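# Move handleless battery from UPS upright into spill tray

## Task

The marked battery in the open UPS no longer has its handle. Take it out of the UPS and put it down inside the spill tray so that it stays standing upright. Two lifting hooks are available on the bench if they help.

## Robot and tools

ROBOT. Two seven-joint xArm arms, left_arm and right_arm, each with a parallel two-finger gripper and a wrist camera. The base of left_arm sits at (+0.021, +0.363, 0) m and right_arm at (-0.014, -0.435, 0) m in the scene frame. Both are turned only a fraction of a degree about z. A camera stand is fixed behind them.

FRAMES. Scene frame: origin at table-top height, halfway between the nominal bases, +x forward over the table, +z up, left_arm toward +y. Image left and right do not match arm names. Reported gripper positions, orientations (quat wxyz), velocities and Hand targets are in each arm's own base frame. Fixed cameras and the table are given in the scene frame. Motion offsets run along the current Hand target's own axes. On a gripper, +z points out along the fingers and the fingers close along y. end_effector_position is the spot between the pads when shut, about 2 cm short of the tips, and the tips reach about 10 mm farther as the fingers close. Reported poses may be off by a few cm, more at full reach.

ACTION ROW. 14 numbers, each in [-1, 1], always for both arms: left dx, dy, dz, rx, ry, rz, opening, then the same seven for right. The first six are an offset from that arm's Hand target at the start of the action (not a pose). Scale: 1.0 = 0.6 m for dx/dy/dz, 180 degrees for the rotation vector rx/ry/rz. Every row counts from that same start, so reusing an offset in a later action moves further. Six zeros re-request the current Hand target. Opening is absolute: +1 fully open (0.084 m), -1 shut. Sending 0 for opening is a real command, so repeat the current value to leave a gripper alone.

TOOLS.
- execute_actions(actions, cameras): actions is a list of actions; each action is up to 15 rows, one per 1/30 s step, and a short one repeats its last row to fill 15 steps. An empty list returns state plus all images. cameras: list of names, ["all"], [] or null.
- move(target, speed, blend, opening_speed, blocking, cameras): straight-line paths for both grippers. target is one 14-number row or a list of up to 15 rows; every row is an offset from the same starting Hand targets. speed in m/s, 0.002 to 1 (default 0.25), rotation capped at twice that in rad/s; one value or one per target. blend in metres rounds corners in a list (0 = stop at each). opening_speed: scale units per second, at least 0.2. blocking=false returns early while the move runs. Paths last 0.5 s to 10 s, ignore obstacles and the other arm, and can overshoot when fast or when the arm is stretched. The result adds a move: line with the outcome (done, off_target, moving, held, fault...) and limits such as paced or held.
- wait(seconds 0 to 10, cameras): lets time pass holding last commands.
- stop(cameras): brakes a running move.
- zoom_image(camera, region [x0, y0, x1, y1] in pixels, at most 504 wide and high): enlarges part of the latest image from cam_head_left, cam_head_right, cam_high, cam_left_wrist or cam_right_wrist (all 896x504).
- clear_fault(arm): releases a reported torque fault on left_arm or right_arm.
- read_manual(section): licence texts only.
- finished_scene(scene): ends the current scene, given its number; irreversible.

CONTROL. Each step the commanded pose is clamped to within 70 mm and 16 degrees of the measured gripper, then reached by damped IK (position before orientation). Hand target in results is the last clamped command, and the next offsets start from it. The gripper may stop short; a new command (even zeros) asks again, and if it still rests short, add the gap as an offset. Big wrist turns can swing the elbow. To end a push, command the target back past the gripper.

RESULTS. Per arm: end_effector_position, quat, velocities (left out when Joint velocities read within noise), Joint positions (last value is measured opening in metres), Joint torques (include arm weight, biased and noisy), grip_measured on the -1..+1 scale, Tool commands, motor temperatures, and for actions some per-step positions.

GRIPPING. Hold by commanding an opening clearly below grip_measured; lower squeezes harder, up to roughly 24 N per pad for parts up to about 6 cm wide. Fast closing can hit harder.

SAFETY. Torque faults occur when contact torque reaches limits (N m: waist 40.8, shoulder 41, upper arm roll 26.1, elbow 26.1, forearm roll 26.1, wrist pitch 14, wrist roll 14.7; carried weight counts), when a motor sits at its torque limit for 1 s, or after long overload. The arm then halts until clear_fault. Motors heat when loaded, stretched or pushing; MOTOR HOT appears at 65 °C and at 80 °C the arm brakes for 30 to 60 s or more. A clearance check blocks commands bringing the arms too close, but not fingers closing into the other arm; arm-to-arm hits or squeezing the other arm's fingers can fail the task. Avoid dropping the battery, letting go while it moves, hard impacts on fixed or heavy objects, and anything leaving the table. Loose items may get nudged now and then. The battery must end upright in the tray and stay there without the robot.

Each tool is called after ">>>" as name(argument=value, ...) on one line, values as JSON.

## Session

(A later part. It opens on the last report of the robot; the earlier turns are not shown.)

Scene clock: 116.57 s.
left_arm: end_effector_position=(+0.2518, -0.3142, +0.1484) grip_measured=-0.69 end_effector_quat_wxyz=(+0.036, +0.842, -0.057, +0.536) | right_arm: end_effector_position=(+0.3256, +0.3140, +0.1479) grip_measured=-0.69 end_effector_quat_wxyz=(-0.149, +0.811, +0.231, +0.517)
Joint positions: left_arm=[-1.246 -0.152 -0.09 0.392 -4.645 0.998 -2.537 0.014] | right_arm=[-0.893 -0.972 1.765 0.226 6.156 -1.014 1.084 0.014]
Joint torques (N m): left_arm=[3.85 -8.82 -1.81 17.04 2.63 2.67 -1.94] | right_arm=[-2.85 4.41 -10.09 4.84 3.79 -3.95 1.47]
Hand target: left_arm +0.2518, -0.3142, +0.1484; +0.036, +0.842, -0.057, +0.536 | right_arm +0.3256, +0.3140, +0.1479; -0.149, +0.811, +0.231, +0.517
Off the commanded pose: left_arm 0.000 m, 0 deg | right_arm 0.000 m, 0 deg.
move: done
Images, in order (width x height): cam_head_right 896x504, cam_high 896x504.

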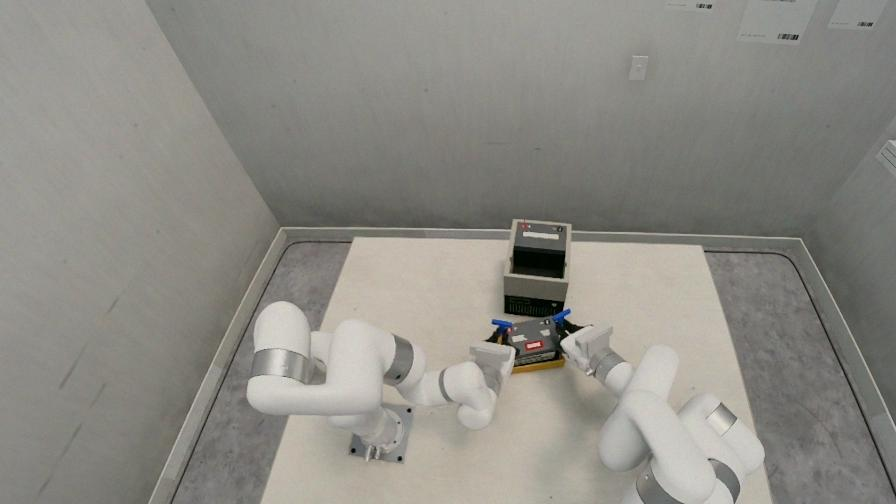

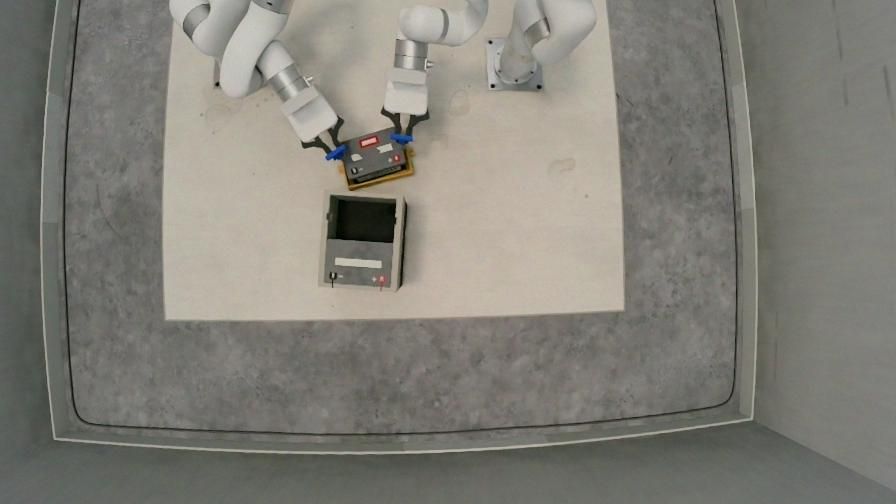

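>>> move(target=[0.0302,0,-0.0141,0,0,0,-1,0.0302,0,-0.0141,0,0,0,-1], speed=0.04, cameras=["cam_high","cam_head_right"])

>>> zoom_image(camera="cam_high", region=[335, 120, 420, 195])

>>> zoom_image(camera="cam_head_right", region=[490, 300, 580, 390])

Scene clock: 118.37 s.
left_arm: end_effector_position=(+0.2518, -0.3141, +0.1683) grip_measured=-0.69 end_effector_quat_wxyz=(+0.036, +0.842, -0.057, +0.536) | right_arm: end_effector_position=(+0.3255, +0.3139, +0.1678) grip_measured=-0.69 end_effector_quat_wxyz=(-0.149, +0.811, +0.231, +0.517)
Joint positions: left_arm=[-1.247 -0.225 -0.087 0.387 -4.689 0.988 -2.458 0.014] | right_arm=[-0.82 -0.908 1.649 0.213 6.092 -0.955 1.049 0.014]
Joint torques (N m): left_arm=[-5.02 -19.27 1.63 15.7 -1.48 -1.15 1.7] | right_arm=[2.68 18.51 -27.66 4.85 2.87 -4.43 -1.35]
Hand target: left_arm +0.2518, -0.3141, +0.1683; +0.036, +0.842, -0.057, +0.536 | right_arm +0.3255, +0.3139, +0.1679; -0.149, +0.811, +0.231, +0.517
Off the commanded pose: left_arm 0.000 m, 0 deg | right_arm 0.000 m, 0 deg.
move: done
Images, in order (width x height): cam_head_right 896x504, cam_high 896x504.

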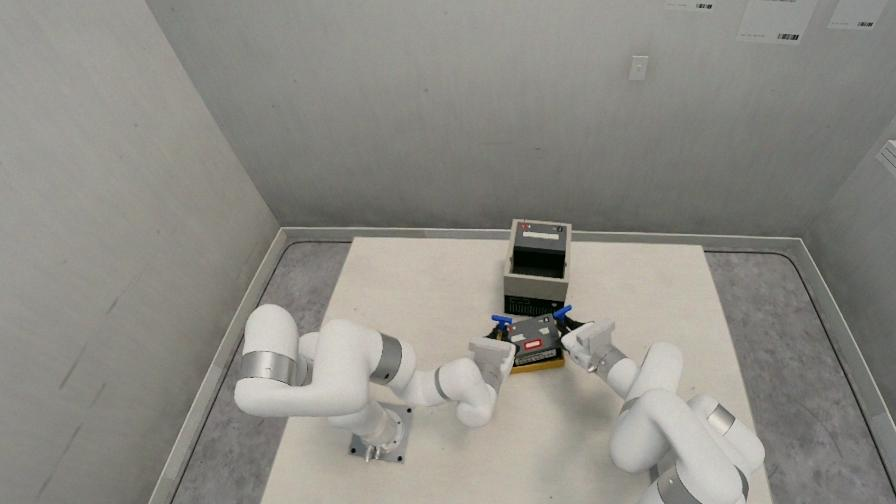

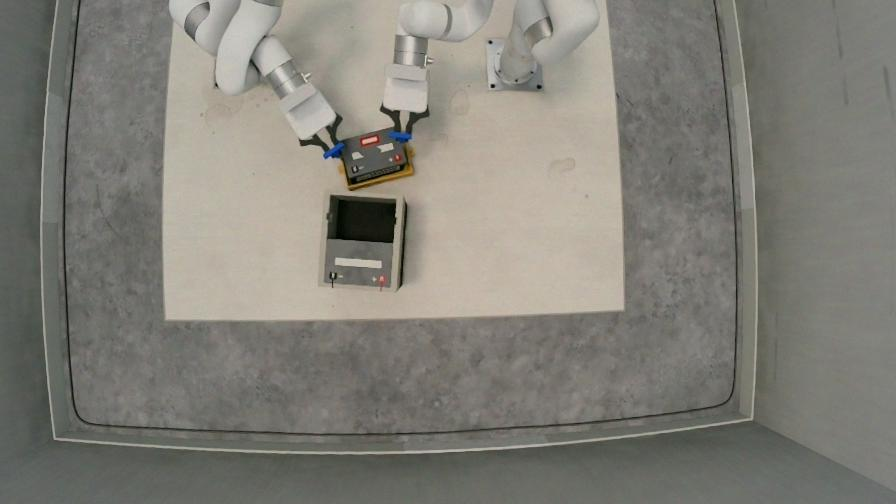

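Scaled by 5.929 from the camera's 896x504 image, which has a finer 1280x720 frame.

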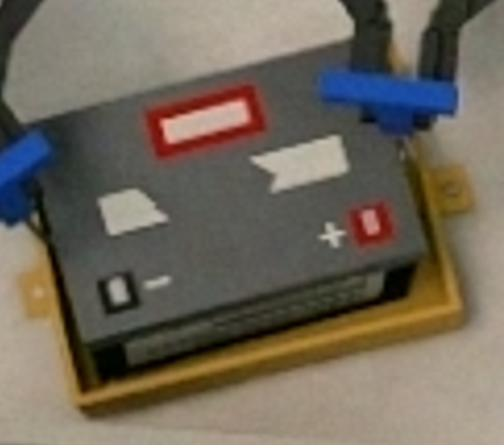

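Scaled by 5.600 from the camera's 896x504 image, which has a finer 1280x720 frame.

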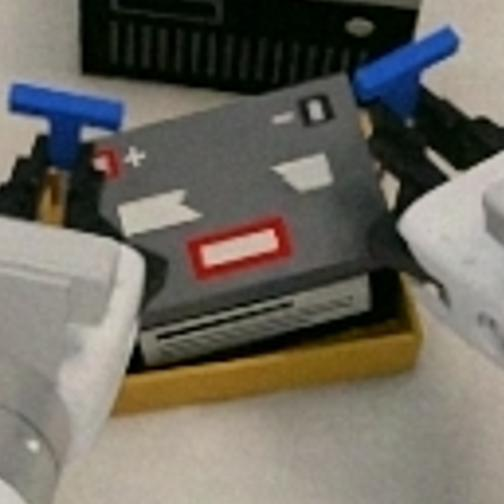

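>>> wait(seconds=0.5, cameras=["cam_left_wrist","cam_right_wrist","cam_head_left"])

>>> zoom_image(camera="cam_head_left", region=[470, 280, 590, 390])

Scene clock: 119.10 s.
left_arm: end_effector_position=(+0.2518, -0.3141, +0.1683) grip_measured=-0.69 end_effector_quat_wxyz=(+0.036, +0.842, -0.057, +0.536) | right_arm: end_effector_position=(+0.3256, +0.3139, +0.1679) grip_measured=-0.69 end_effector_quat_wxyz=(-0.149, +0.811, +0.231, +0.517)
Joint positions: left_arm=[-1.247 -0.225 -0.087 0.387 -4.689 0.988 -2.458 0.014] | right_arm=[-0.82 -0.908 1.649 0.213 6.092 -0.955 1.049 0.014]
Joint torques (N m): left_arm=[-4.9 -19.41 0.18 16.7 -1.41 -1.12 1.57] | right_arm=[2.93 18.22 -27.5 5.44 3.13 -4.37 -1.34]
Hand target: left_arm +0.2518, -0.3141, +0.1683; +0.036, +0.842, -0.057, +0.536 | right_arm +0.3255, +0.3139, +0.1679; -0.149, +0.811, +0.231, +0.517
Tool commands: left_gripper/opening=-1.0 right_gripper/opening=-1.0
Off the commanded pose: left_arm 0.000 m, 0 deg | right_arm 0.000 m, 0 deg.
wait: 0.50 s; at rest from the start
camera_calibration:
cam_left_wrist: T_world_to_cam=[[-0.161226, -0.986843, 0.0121316, -0.238857], [-0.427782, 0.0588009, -0.901967, 0.34256], [0.889387, -0.15061, -0.431634, -0.066597], [0, 0, 0, 1]] pos_world=[0.167261, -0.265888, 0.28313]
cam_right_wrist: T_world_to_cam=[[0.520801, -0.853445, -0.0199482, 0.134793], [-0.381218, -0.211597, -0.899944, 0.403373], [0.763832, 0.476296, -0.435549, -0.192871], [0, 0, 0, 1]] pos_world=[0.230894, 0.292255, 0.281697]
Images, in order (width x height): cam_head_left 896x504, cam_left_wrist 896x504, cam_right_wrist 896x504.

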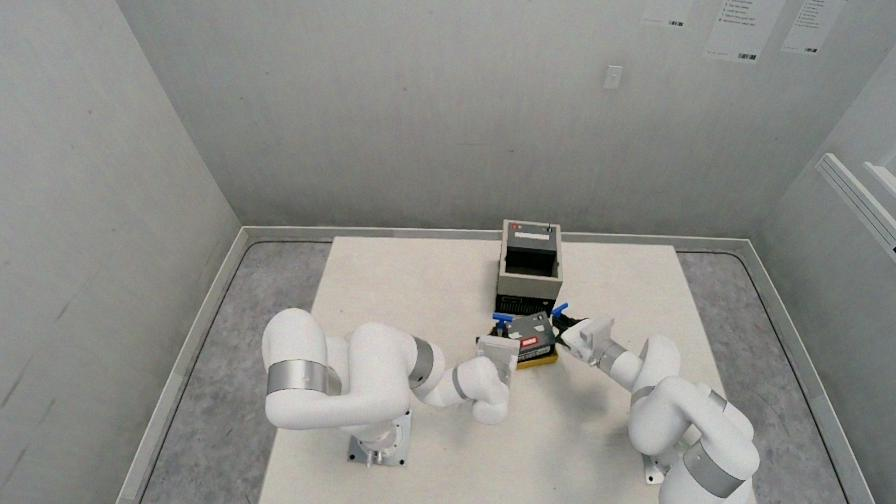

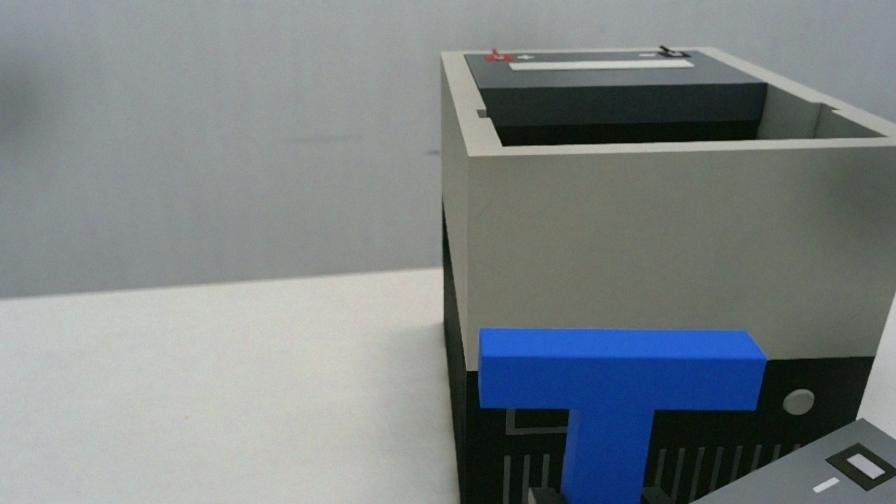

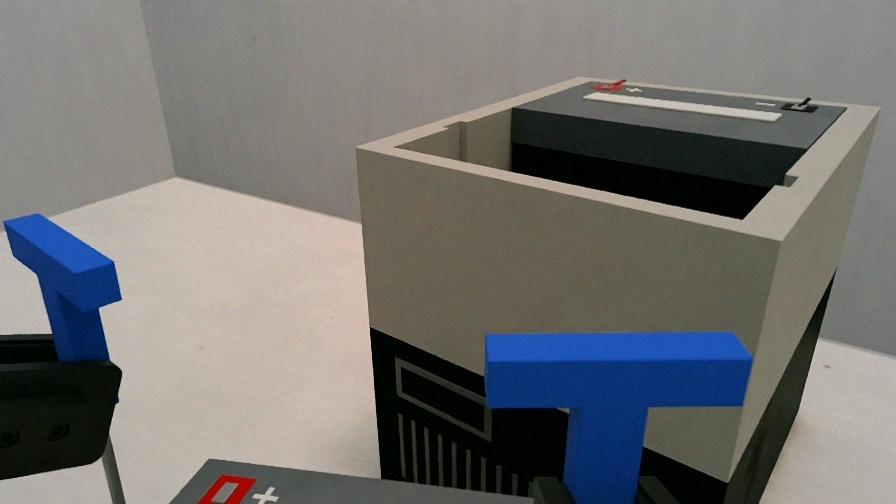

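Scaled by 4.200 from the camera's 896x504 image, which has a finer 1280x720 frame.

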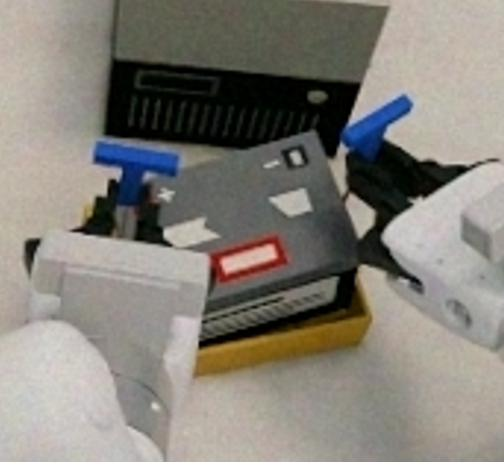

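>>> move(target=[-0.024,0,0.0112,0,0,0,-1,-0.0302,0,0.0141,0,0,0,-1], speed=0.03, cameras=["cam_high","cam_head_left","cam_head_right"])

>>> zoom_image(camera="cam_head_left", region=[470, 280, 590, 390])

>>> zoom_image(camera="cam_high", region=[335, 120, 420, 195])

>>> zoom_image(camera="cam_head_right", region=[480, 290, 590, 390])

Scene clock: 120.43 s.
left_arm: end_effector_position=(+0.2518, -0.3142, +0.1525) grip_measured=-0.69 end_effector_quat_wxyz=(+0.036, +0.842, -0.057, +0.536) | right_arm: end_effector_position=(+0.3256, +0.3140, +0.1479) grip_measured=-0.69 end_effector_quat_wxyz=(-0.149, +0.811, +0.231, +0.517)
Joint positions: left_arm=[-1.246 -0.168 -0.089 0.39 -4.654 0.995 -2.521 0.014] | right_arm=[-0.894 -0.971 1.765 0.226 6.157 -1.014 1.082 0.014]
Joint torques (N m): left_arm=[4.13 -8.46 -1.86 17.25 2.52 2.59 -1.89] | right_arm=[2.17 7.03 -1.18 9.18 1.4 -6.93 2.12]
Hand target: left_arm +0.2518, -0.3142, +0.1525; +0.036, +0.842, -0.057, +0.536 | right_arm +0.3256, +0.3140, +0.1479; -0.149, +0.811, +0.231, +0.517
Off the commanded pose: left_arm 0.000 m, 0 deg | right_arm 0.000 m, 0 deg.
move: done
Images, in order (width x height): cam_head_left 896x504, cam_head_right 896x504, cam_high 896x504.

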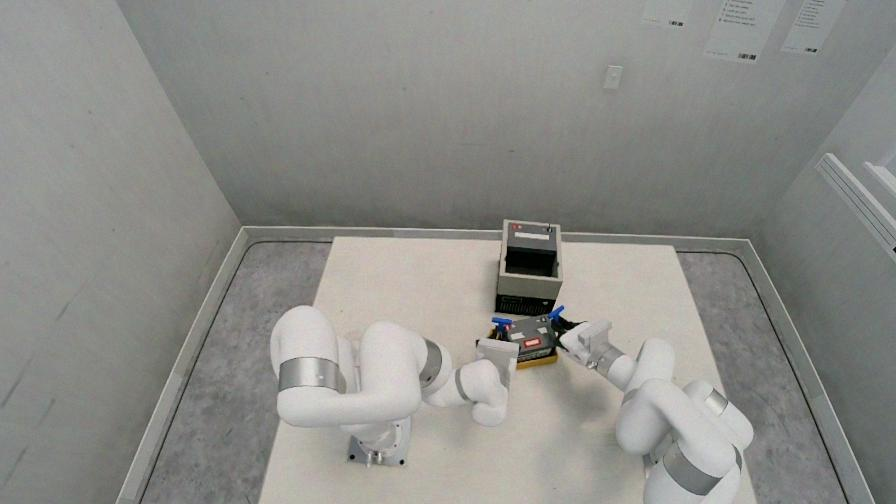

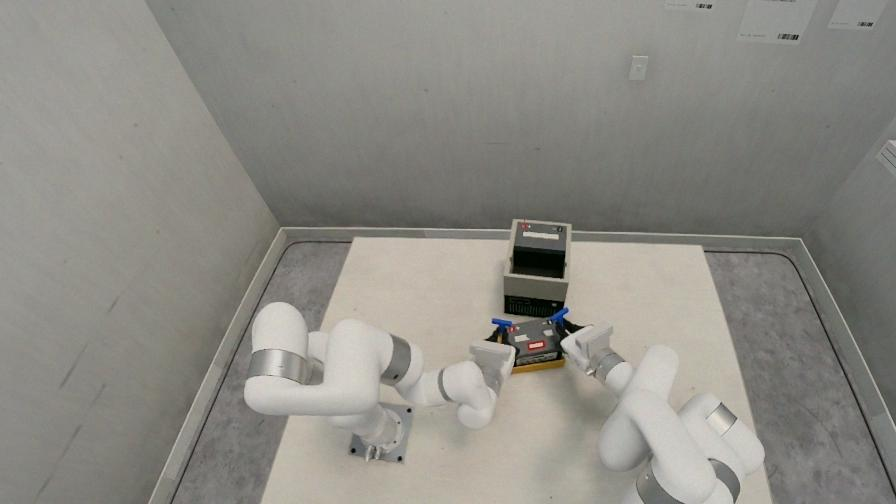

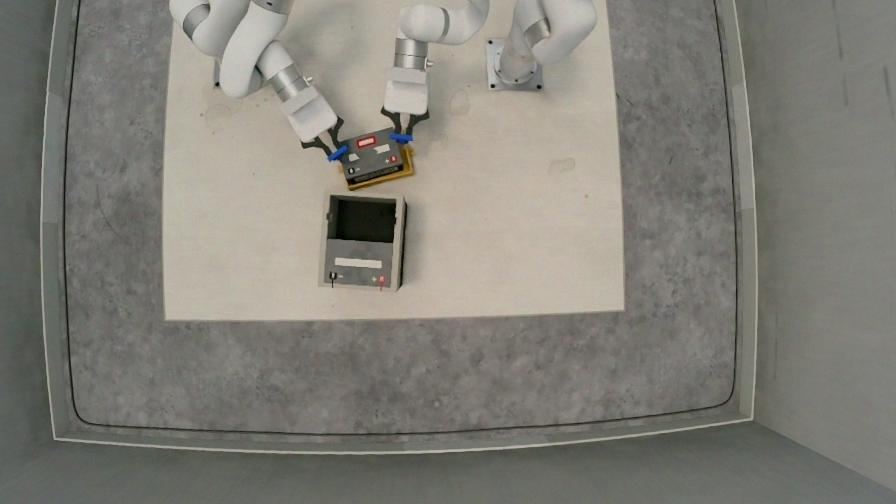

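Scaled by 4.200 from the camera's 896x504 image, which has a finer 1280x720 frame.

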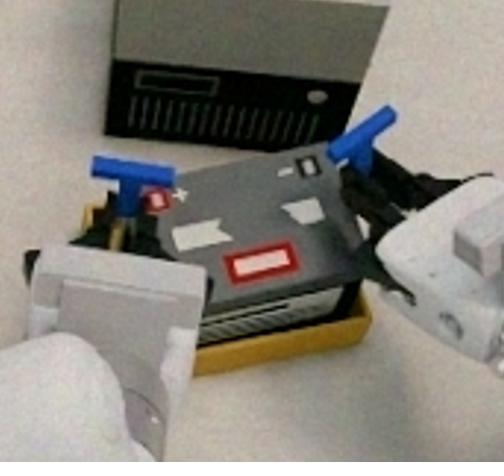

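Scaled by 5.929 from the camera's 896x504 image, which has a finer 1280x720 frame.

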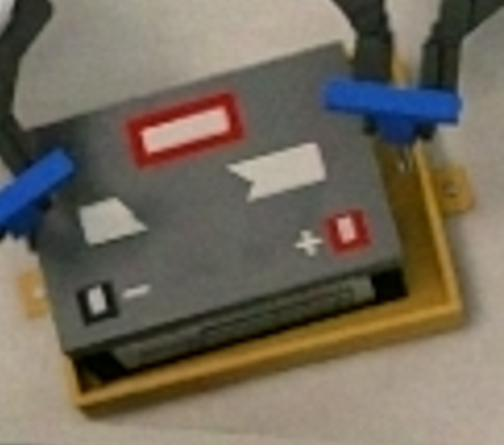

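Scaled by 4.582 from the camera's 896x504 image, which has a finer 1280x720 frame.

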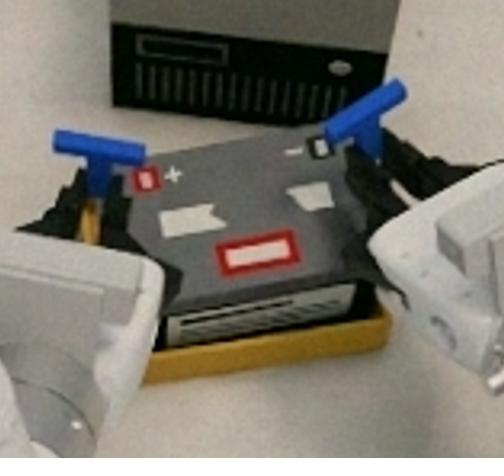

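>>> move(target=[-0.006,-0.0392,-0.013,0,0,0,-1,-0.0062,0.039,-0.0133,0,0,0,-1], speed=0.03, cameras=["cam_high","cam_head_left","cam_head_right"])

>>> zoom_image(camera="cam_head_left", region=[470, 280, 590, 390])

>>> zoom_image(camera="cam_high", region=[335, 120, 420, 195])

Scene clock: 122.27 s.
left_arm: end_effector_position=(+0.2465, -0.2897, +0.1525) grip_measured=-0.69 end_effector_quat_wxyz=(+0.036, +0.842, -0.057, +0.536) | right_arm: end_effector_position=(+0.3305, +0.2895, +0.1478) grip_measured=-0.69 end_effector_quat_wxyz=(-0.149, +0.811, +0.231, +0.517)
Joint positions: left_arm=[-1.246 -0.255 -0.087 0.306 -4.656 0.987 -2.518 0.014] | right_arm=[-0.977 -0.974 1.766 0.191 6.118 -1.116 1.064 0.014]
Joint torques (N m): left_arm=[-0.69 -16.65 1.67 11.41 -2.2 -1 1.88] | right_arm=[-3.54 4.02 -10.52 0.67 -0.67 -3.12 -1.26]
Hand target: left_arm +0.2464, -0.2897, +0.1525; +0.036, +0.842, -0.057, +0.536 | right_arm +0.3305, +0.2894, +0.1478; -0.149, +0.811, +0.231, +0.517
Off the commanded pose: left_arm 0.000 m, 0 deg | right_arm 0.000 m, 0 deg.
move: done
Images, in order (width x height): cam_head_left 896x504, cam_head_right 896x504, cam_high 896x504.

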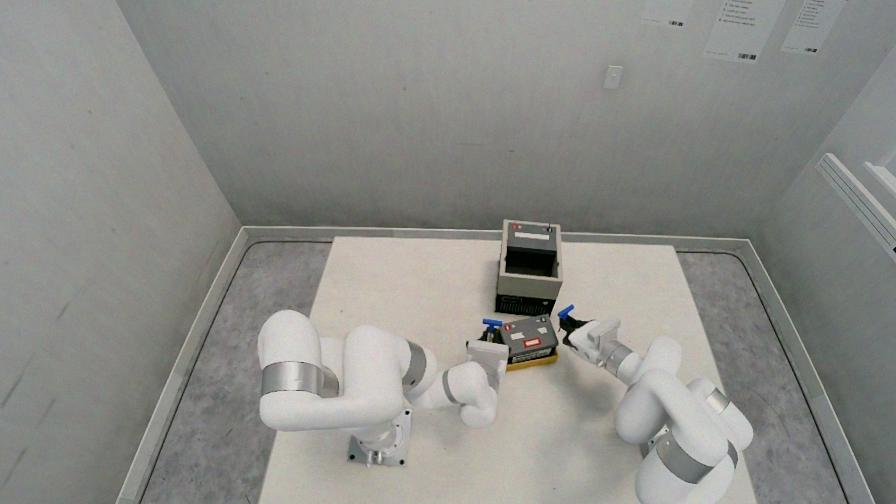

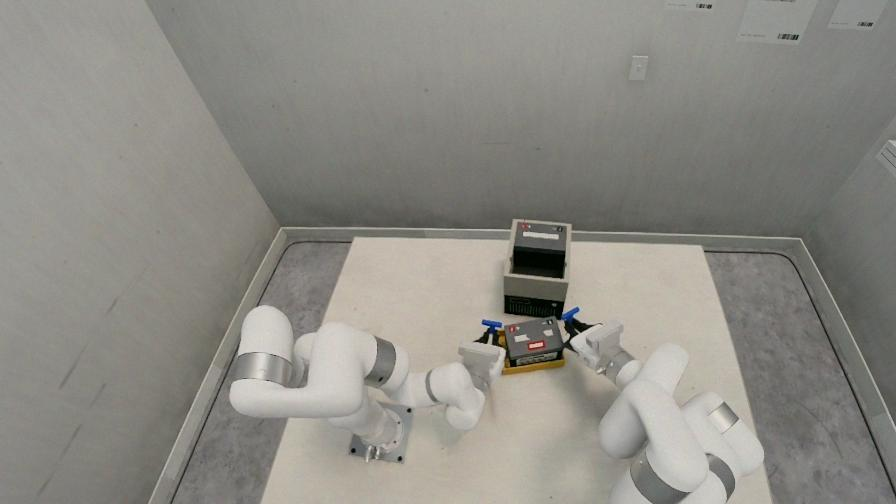

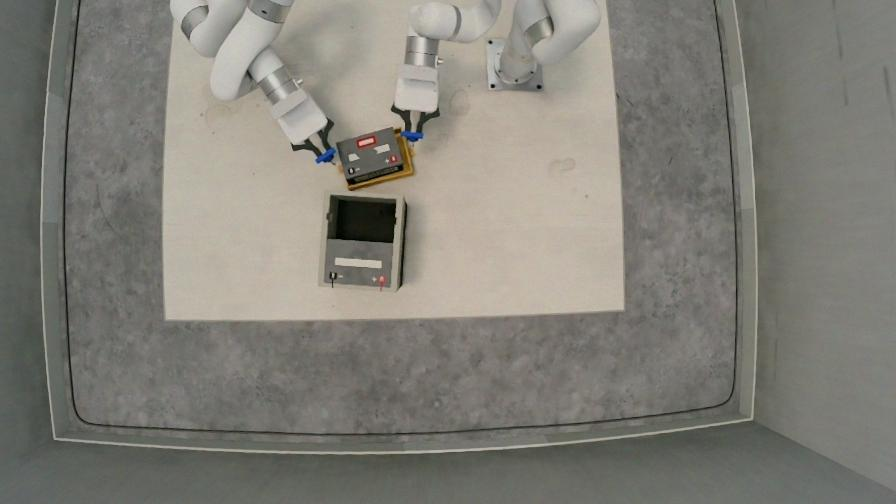

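Scaled by 4.200 from the camera's 896x504 image, which has a finer 1280x720 frame.

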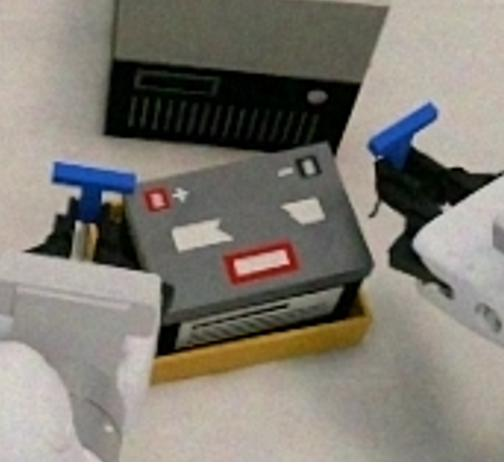

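Scaled by 5.929 from the camera's 896x504 image, which has a finer 1280x720 frame.

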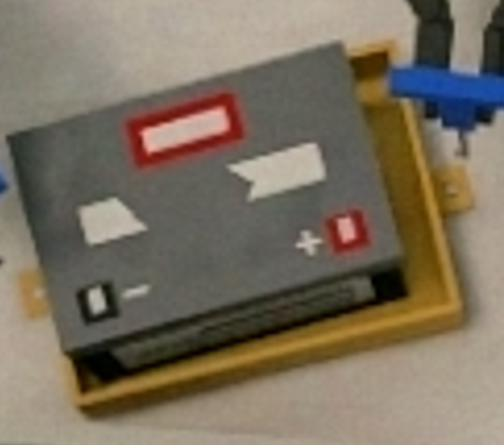

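>>> move(target=[0.151,0,-0.07,0,0,0,-1,0.102,0.124,-0.176,0.2265,0,-0.106,-1], speed=0.2, cameras=["cam_right_wrist","cam_high"])

Scene clock: 123.50 s.
left_arm: end_effector_position=(+0.2465, -0.2897, +0.1647) grip_measured=-0.69 end_effector_quat_wxyz=(+0.036, +0.842, -0.057, +0.536) | right_arm: end_effector_position=(+0.3296, +0.2857, +0.1514) grip_measured=-0.69 end_effector_quat_wxyz=(-0.156, +0.807, +0.242, +0.516)
Joint positions: left_arm=[-1.247 -0.304 -0.084 0.302 -4.685 0.981 -2.464 0.014] | right_arm=[-1.009 -0.964 1.75 0.184 6.076 -1.166 1.042 0.014]
Joint torques (N m): left_arm=[-4.48 -15.61 3.17 12.1 -2.15 -1.05 2.02] | right_arm=[3.7 3.81 -10.25 3.79 3.93 -0.98 1.13]
Hand target: left_arm +0.2465, -0.2897, +0.1647; +0.036, +0.842, -0.057, +0.536 (not the last commanded pose) | right_arm +0.3296, +0.2857, +0.1514; -0.156, +0.807, +0.242, +0.516 (not the last commanded pose)
Off the commanded pose: left_arm 0.088 m, 0 deg | right_arm 0.138 m, 43 deg.
move: held (right_arm; a check stopped the path), off_target (left_arm; braked when a check withheld steps of right_arm); limits=held
pose unreachable (right arm): on one or more control steps of this call, first in action 0 (counted from 0), this arm could not follow its commanded pose, so it was not sent that pose on those steps. It may still have moved: this result reports where it is.
cause: moving toward the commanded pose would bring two parts of the arm too close to each other (joints 3 (upper arm roll) to 5 (forearm roll) lie between them).
camera_calibration:
cam_right_wrist: T_world_to_cam=[[0.543413, -0.839255, -0.0188225, 0.0966244], [-0.374296, -0.222163, -0.900303, 0.384915], [0.751402, 0.496282, -0.434856, -0.191471], [0, 0, 0, 1]] pos_world=[0.235437, 0.26163, 0.265097]
Images, in order (width x height): cam_high 896x504, cam_right_wrist 896x504.

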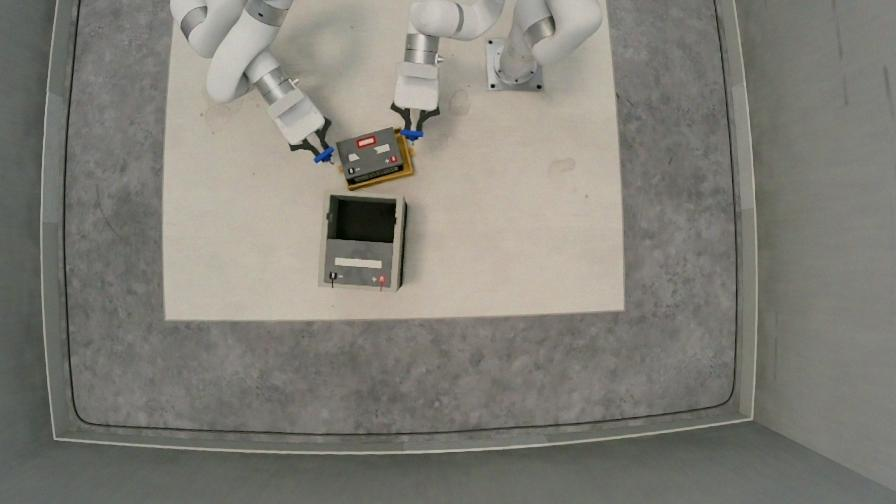

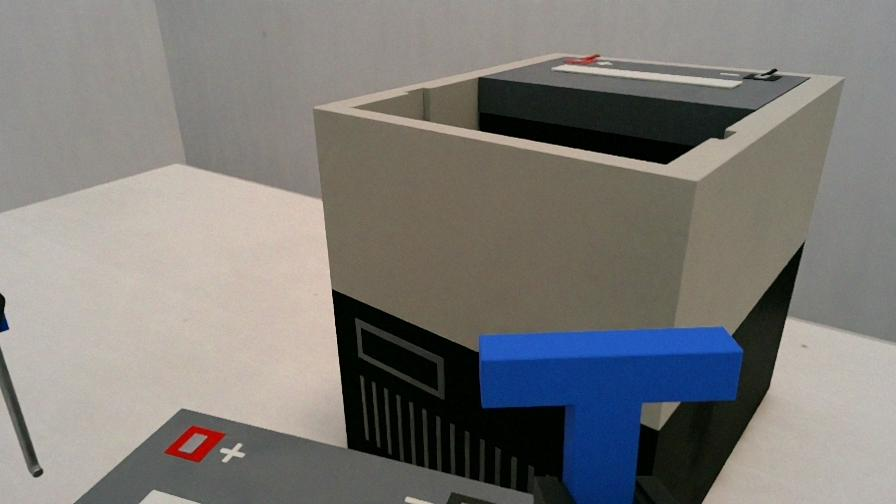

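>>> move(target=[[0.1,0,-0.047,0,0,0,-1,0,0,0,0,0,0,-1],[0.128,-0.144,-0.119,-0.272,0,0.127,-1,0,0,0,0,0,0,-1]], blend=[0.02,0], speed=0.25, cameras=["cam_left_wrist"])

Scene clock: 125.30 s.
left_arm: end_effector_position=(+0.2384, -0.2601, +0.2421) grip_measured=-0.69 end_effector_quat_wxyz=(+0.118, +0.821, -0.188, +0.527) | right_arm: end_effector_position=(+0.3296, +0.2857, +0.1514) grip_measured=-0.69 end_effector_quat_wxyz=(-0.156, +0.807, +0.242, +0.516)
Joint positions: left_arm=[-1.189 -0.979 0.193 0.07 -4.563 0.649 -1.877 0.014] | right_arm=[-1.009 -0.964 1.75 0.184 6.076 -1.166 1.042 0.014]
Joint torques (N m): left_arm=[-4.28 5.24 -3.12 22.07 -2.48 1.63 -1.95] | right_arm=[4.13 3.76 -10.06 3.71 3.92 -0.83 1.14]
Hand target: left_arm +0.2384, -0.2601, +0.2421; +0.118, +0.821, -0.188, +0.527 (not the last commanded pose) | right_arm +0.3296, +0.2857, +0.1514; -0.156, +0.807, +0.242, +0.516
Off the commanded pose: left_arm 0.066 m, 36 deg | right_arm 0.000 m, 0 deg.
move: held (left_arm; a check stopped the path); path passed 1 of 2 targets; limits=held
pose unreachable (left arm): on one or more control steps of this call, first in action 0 (counted from 0), this arm could not follow its commanded pose, so it was not sent that pose on those steps. It may still have moved: this result reports where it is.
cause: moving toward the commanded pose would bring two parts of the arm too close to each other (joints 2 (shoulder) to 5 (forearm roll) lie between them).
camera_calibration:
cam_left_wrist: T_world_to_cam=[[-0.45703, -0.889415, 0.0080484, -0.0917585], [-0.38163, 0.187913, -0.905012, 0.423432], [0.803419, -0.416689, -0.425309, -0.0649292], [0, 0, 0, 1]] pos_world=[0.171823, -0.188235, 0.356335]
Images, in order (width x height): cam_left_wrist 896x504.

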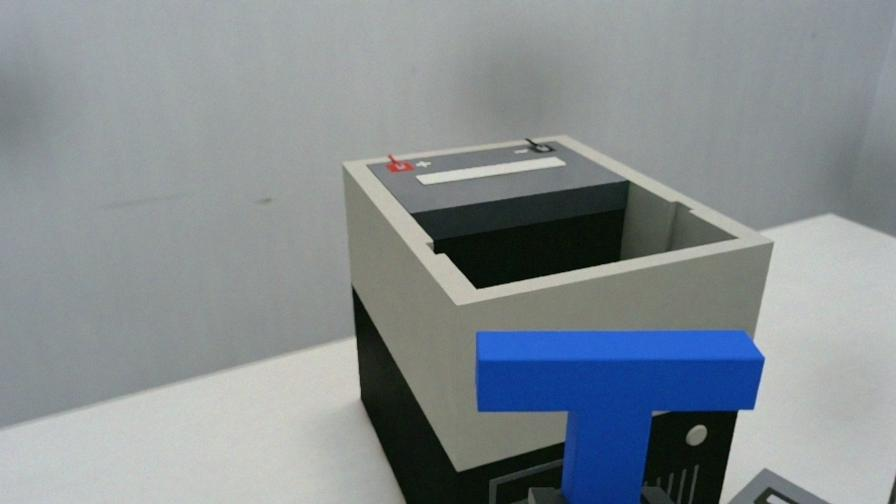

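>>> wait(seconds=0.5, cameras=["cam_head_left","cam_head_right","cam_high"])

>>> zoom_image(camera="cam_head_left", region=[490, 305, 570, 385])

>>> zoom_image(camera="cam_head_right", region=[490, 305, 570, 385])

>>> zoom_image(camera="cam_high", region=[335, 120, 420, 195])

Scene clock: 126.07 s.
left_arm: end_effector_position=(+0.2384, -0.2601, +0.2421) grip_measured=-0.69 end_effector_quat_wxyz=(+0.118, +0.821, -0.188, +0.527) | right_arm: end_effector_position=(+0.3296, +0.2857, +0.1514) grip_measured=-0.69 end_effector_quat_wxyz=(-0.156, +0.807, +0.242, +0.516)
Joint positions: left_arm=[-1.189 -0.979 0.193 0.07 -4.564 0.65 -1.877 0.014] | right_arm=[-1.009 -0.964 1.75 0.184 6.076 -1.166 1.042 0.014]
Joint torques (N m): left_arm=[-4.5 5.35 -3.24 22.05 -2.4 1.74 -1.94] | right_arm=[3.73 4.11 -10.2 3.79 4.05 -0.94 1.29]
Hand target: left_arm +0.2384, -0.2601, +0.2421; +0.118, +0.821, -0.188, +0.527 (not the last commanded pose) | right_arm +0.3296, +0.2857, +0.1514; -0.156, +0.807, +0.242, +0.516
Tool commands: left_gripper/opening=-1.0 right_gripper/opening=-1.0
Off the commanded pose: left_arm 0.066 m, 36 deg | right_arm 0.000 m, 0 deg.
wait: 0.50 s; at rest from the start
Images, in order (width x height): cam_head_left 896x504, cam_head_right 896x504, cam_high 896x504.

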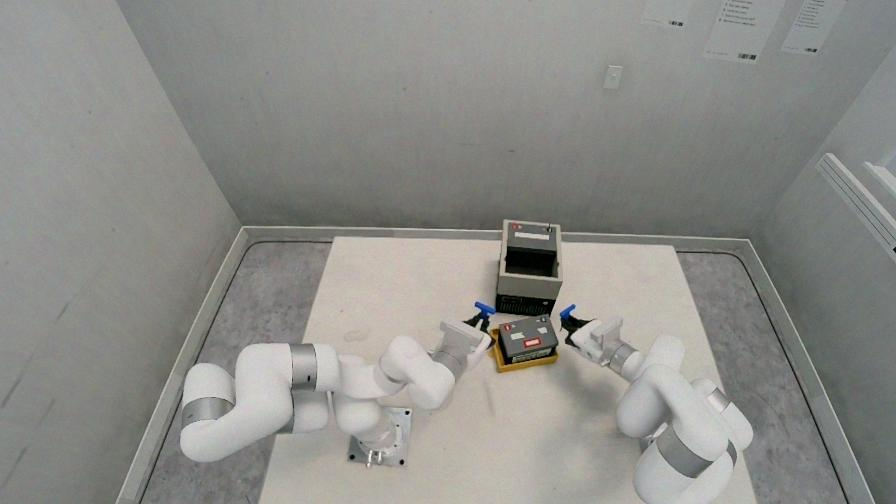

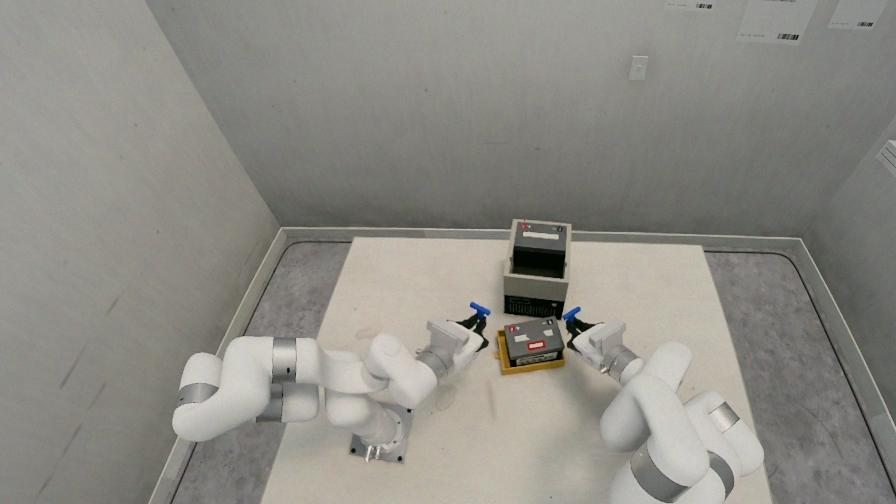

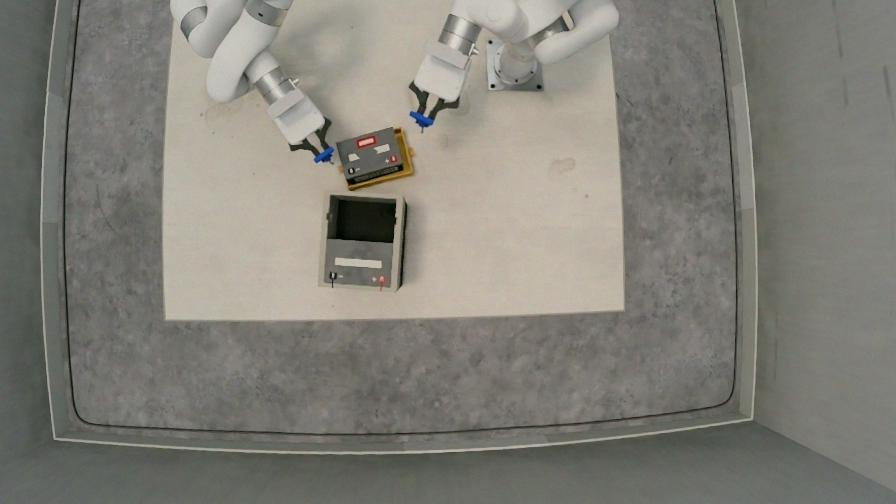

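Scaled by 6.300 from the camera's 896x504 image, which has a finer 1280x720 frame.

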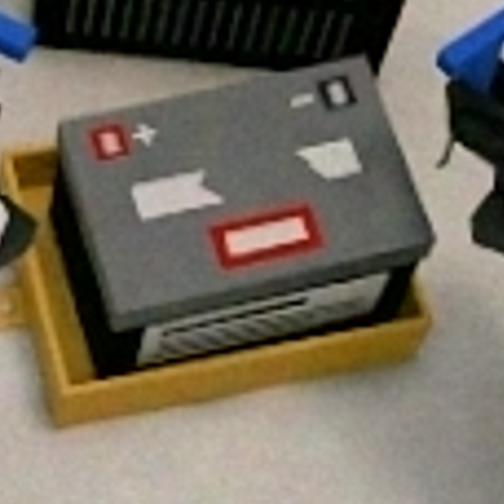

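Scaled by 6.300 from the camera's 896x504 image, which has a finer 1280x720 frame.

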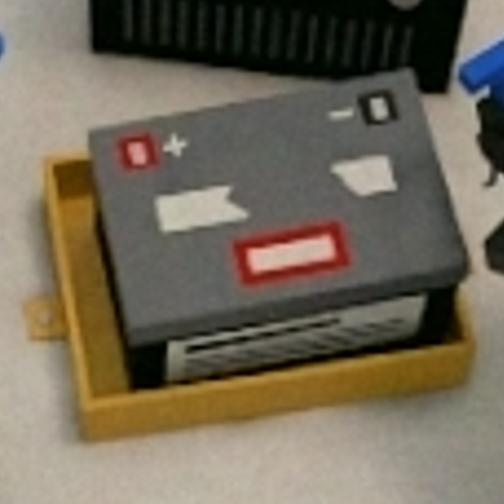

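Scaled by 5.929 from the camera's 896x504 image, which has a finer 1280x720 frame.

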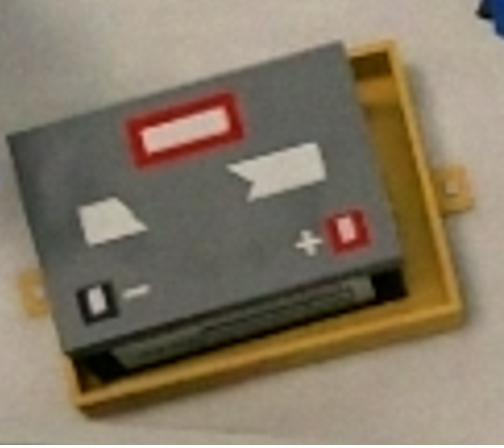

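>>> finished_scene(scene=1)

The scene is finished: the task was done.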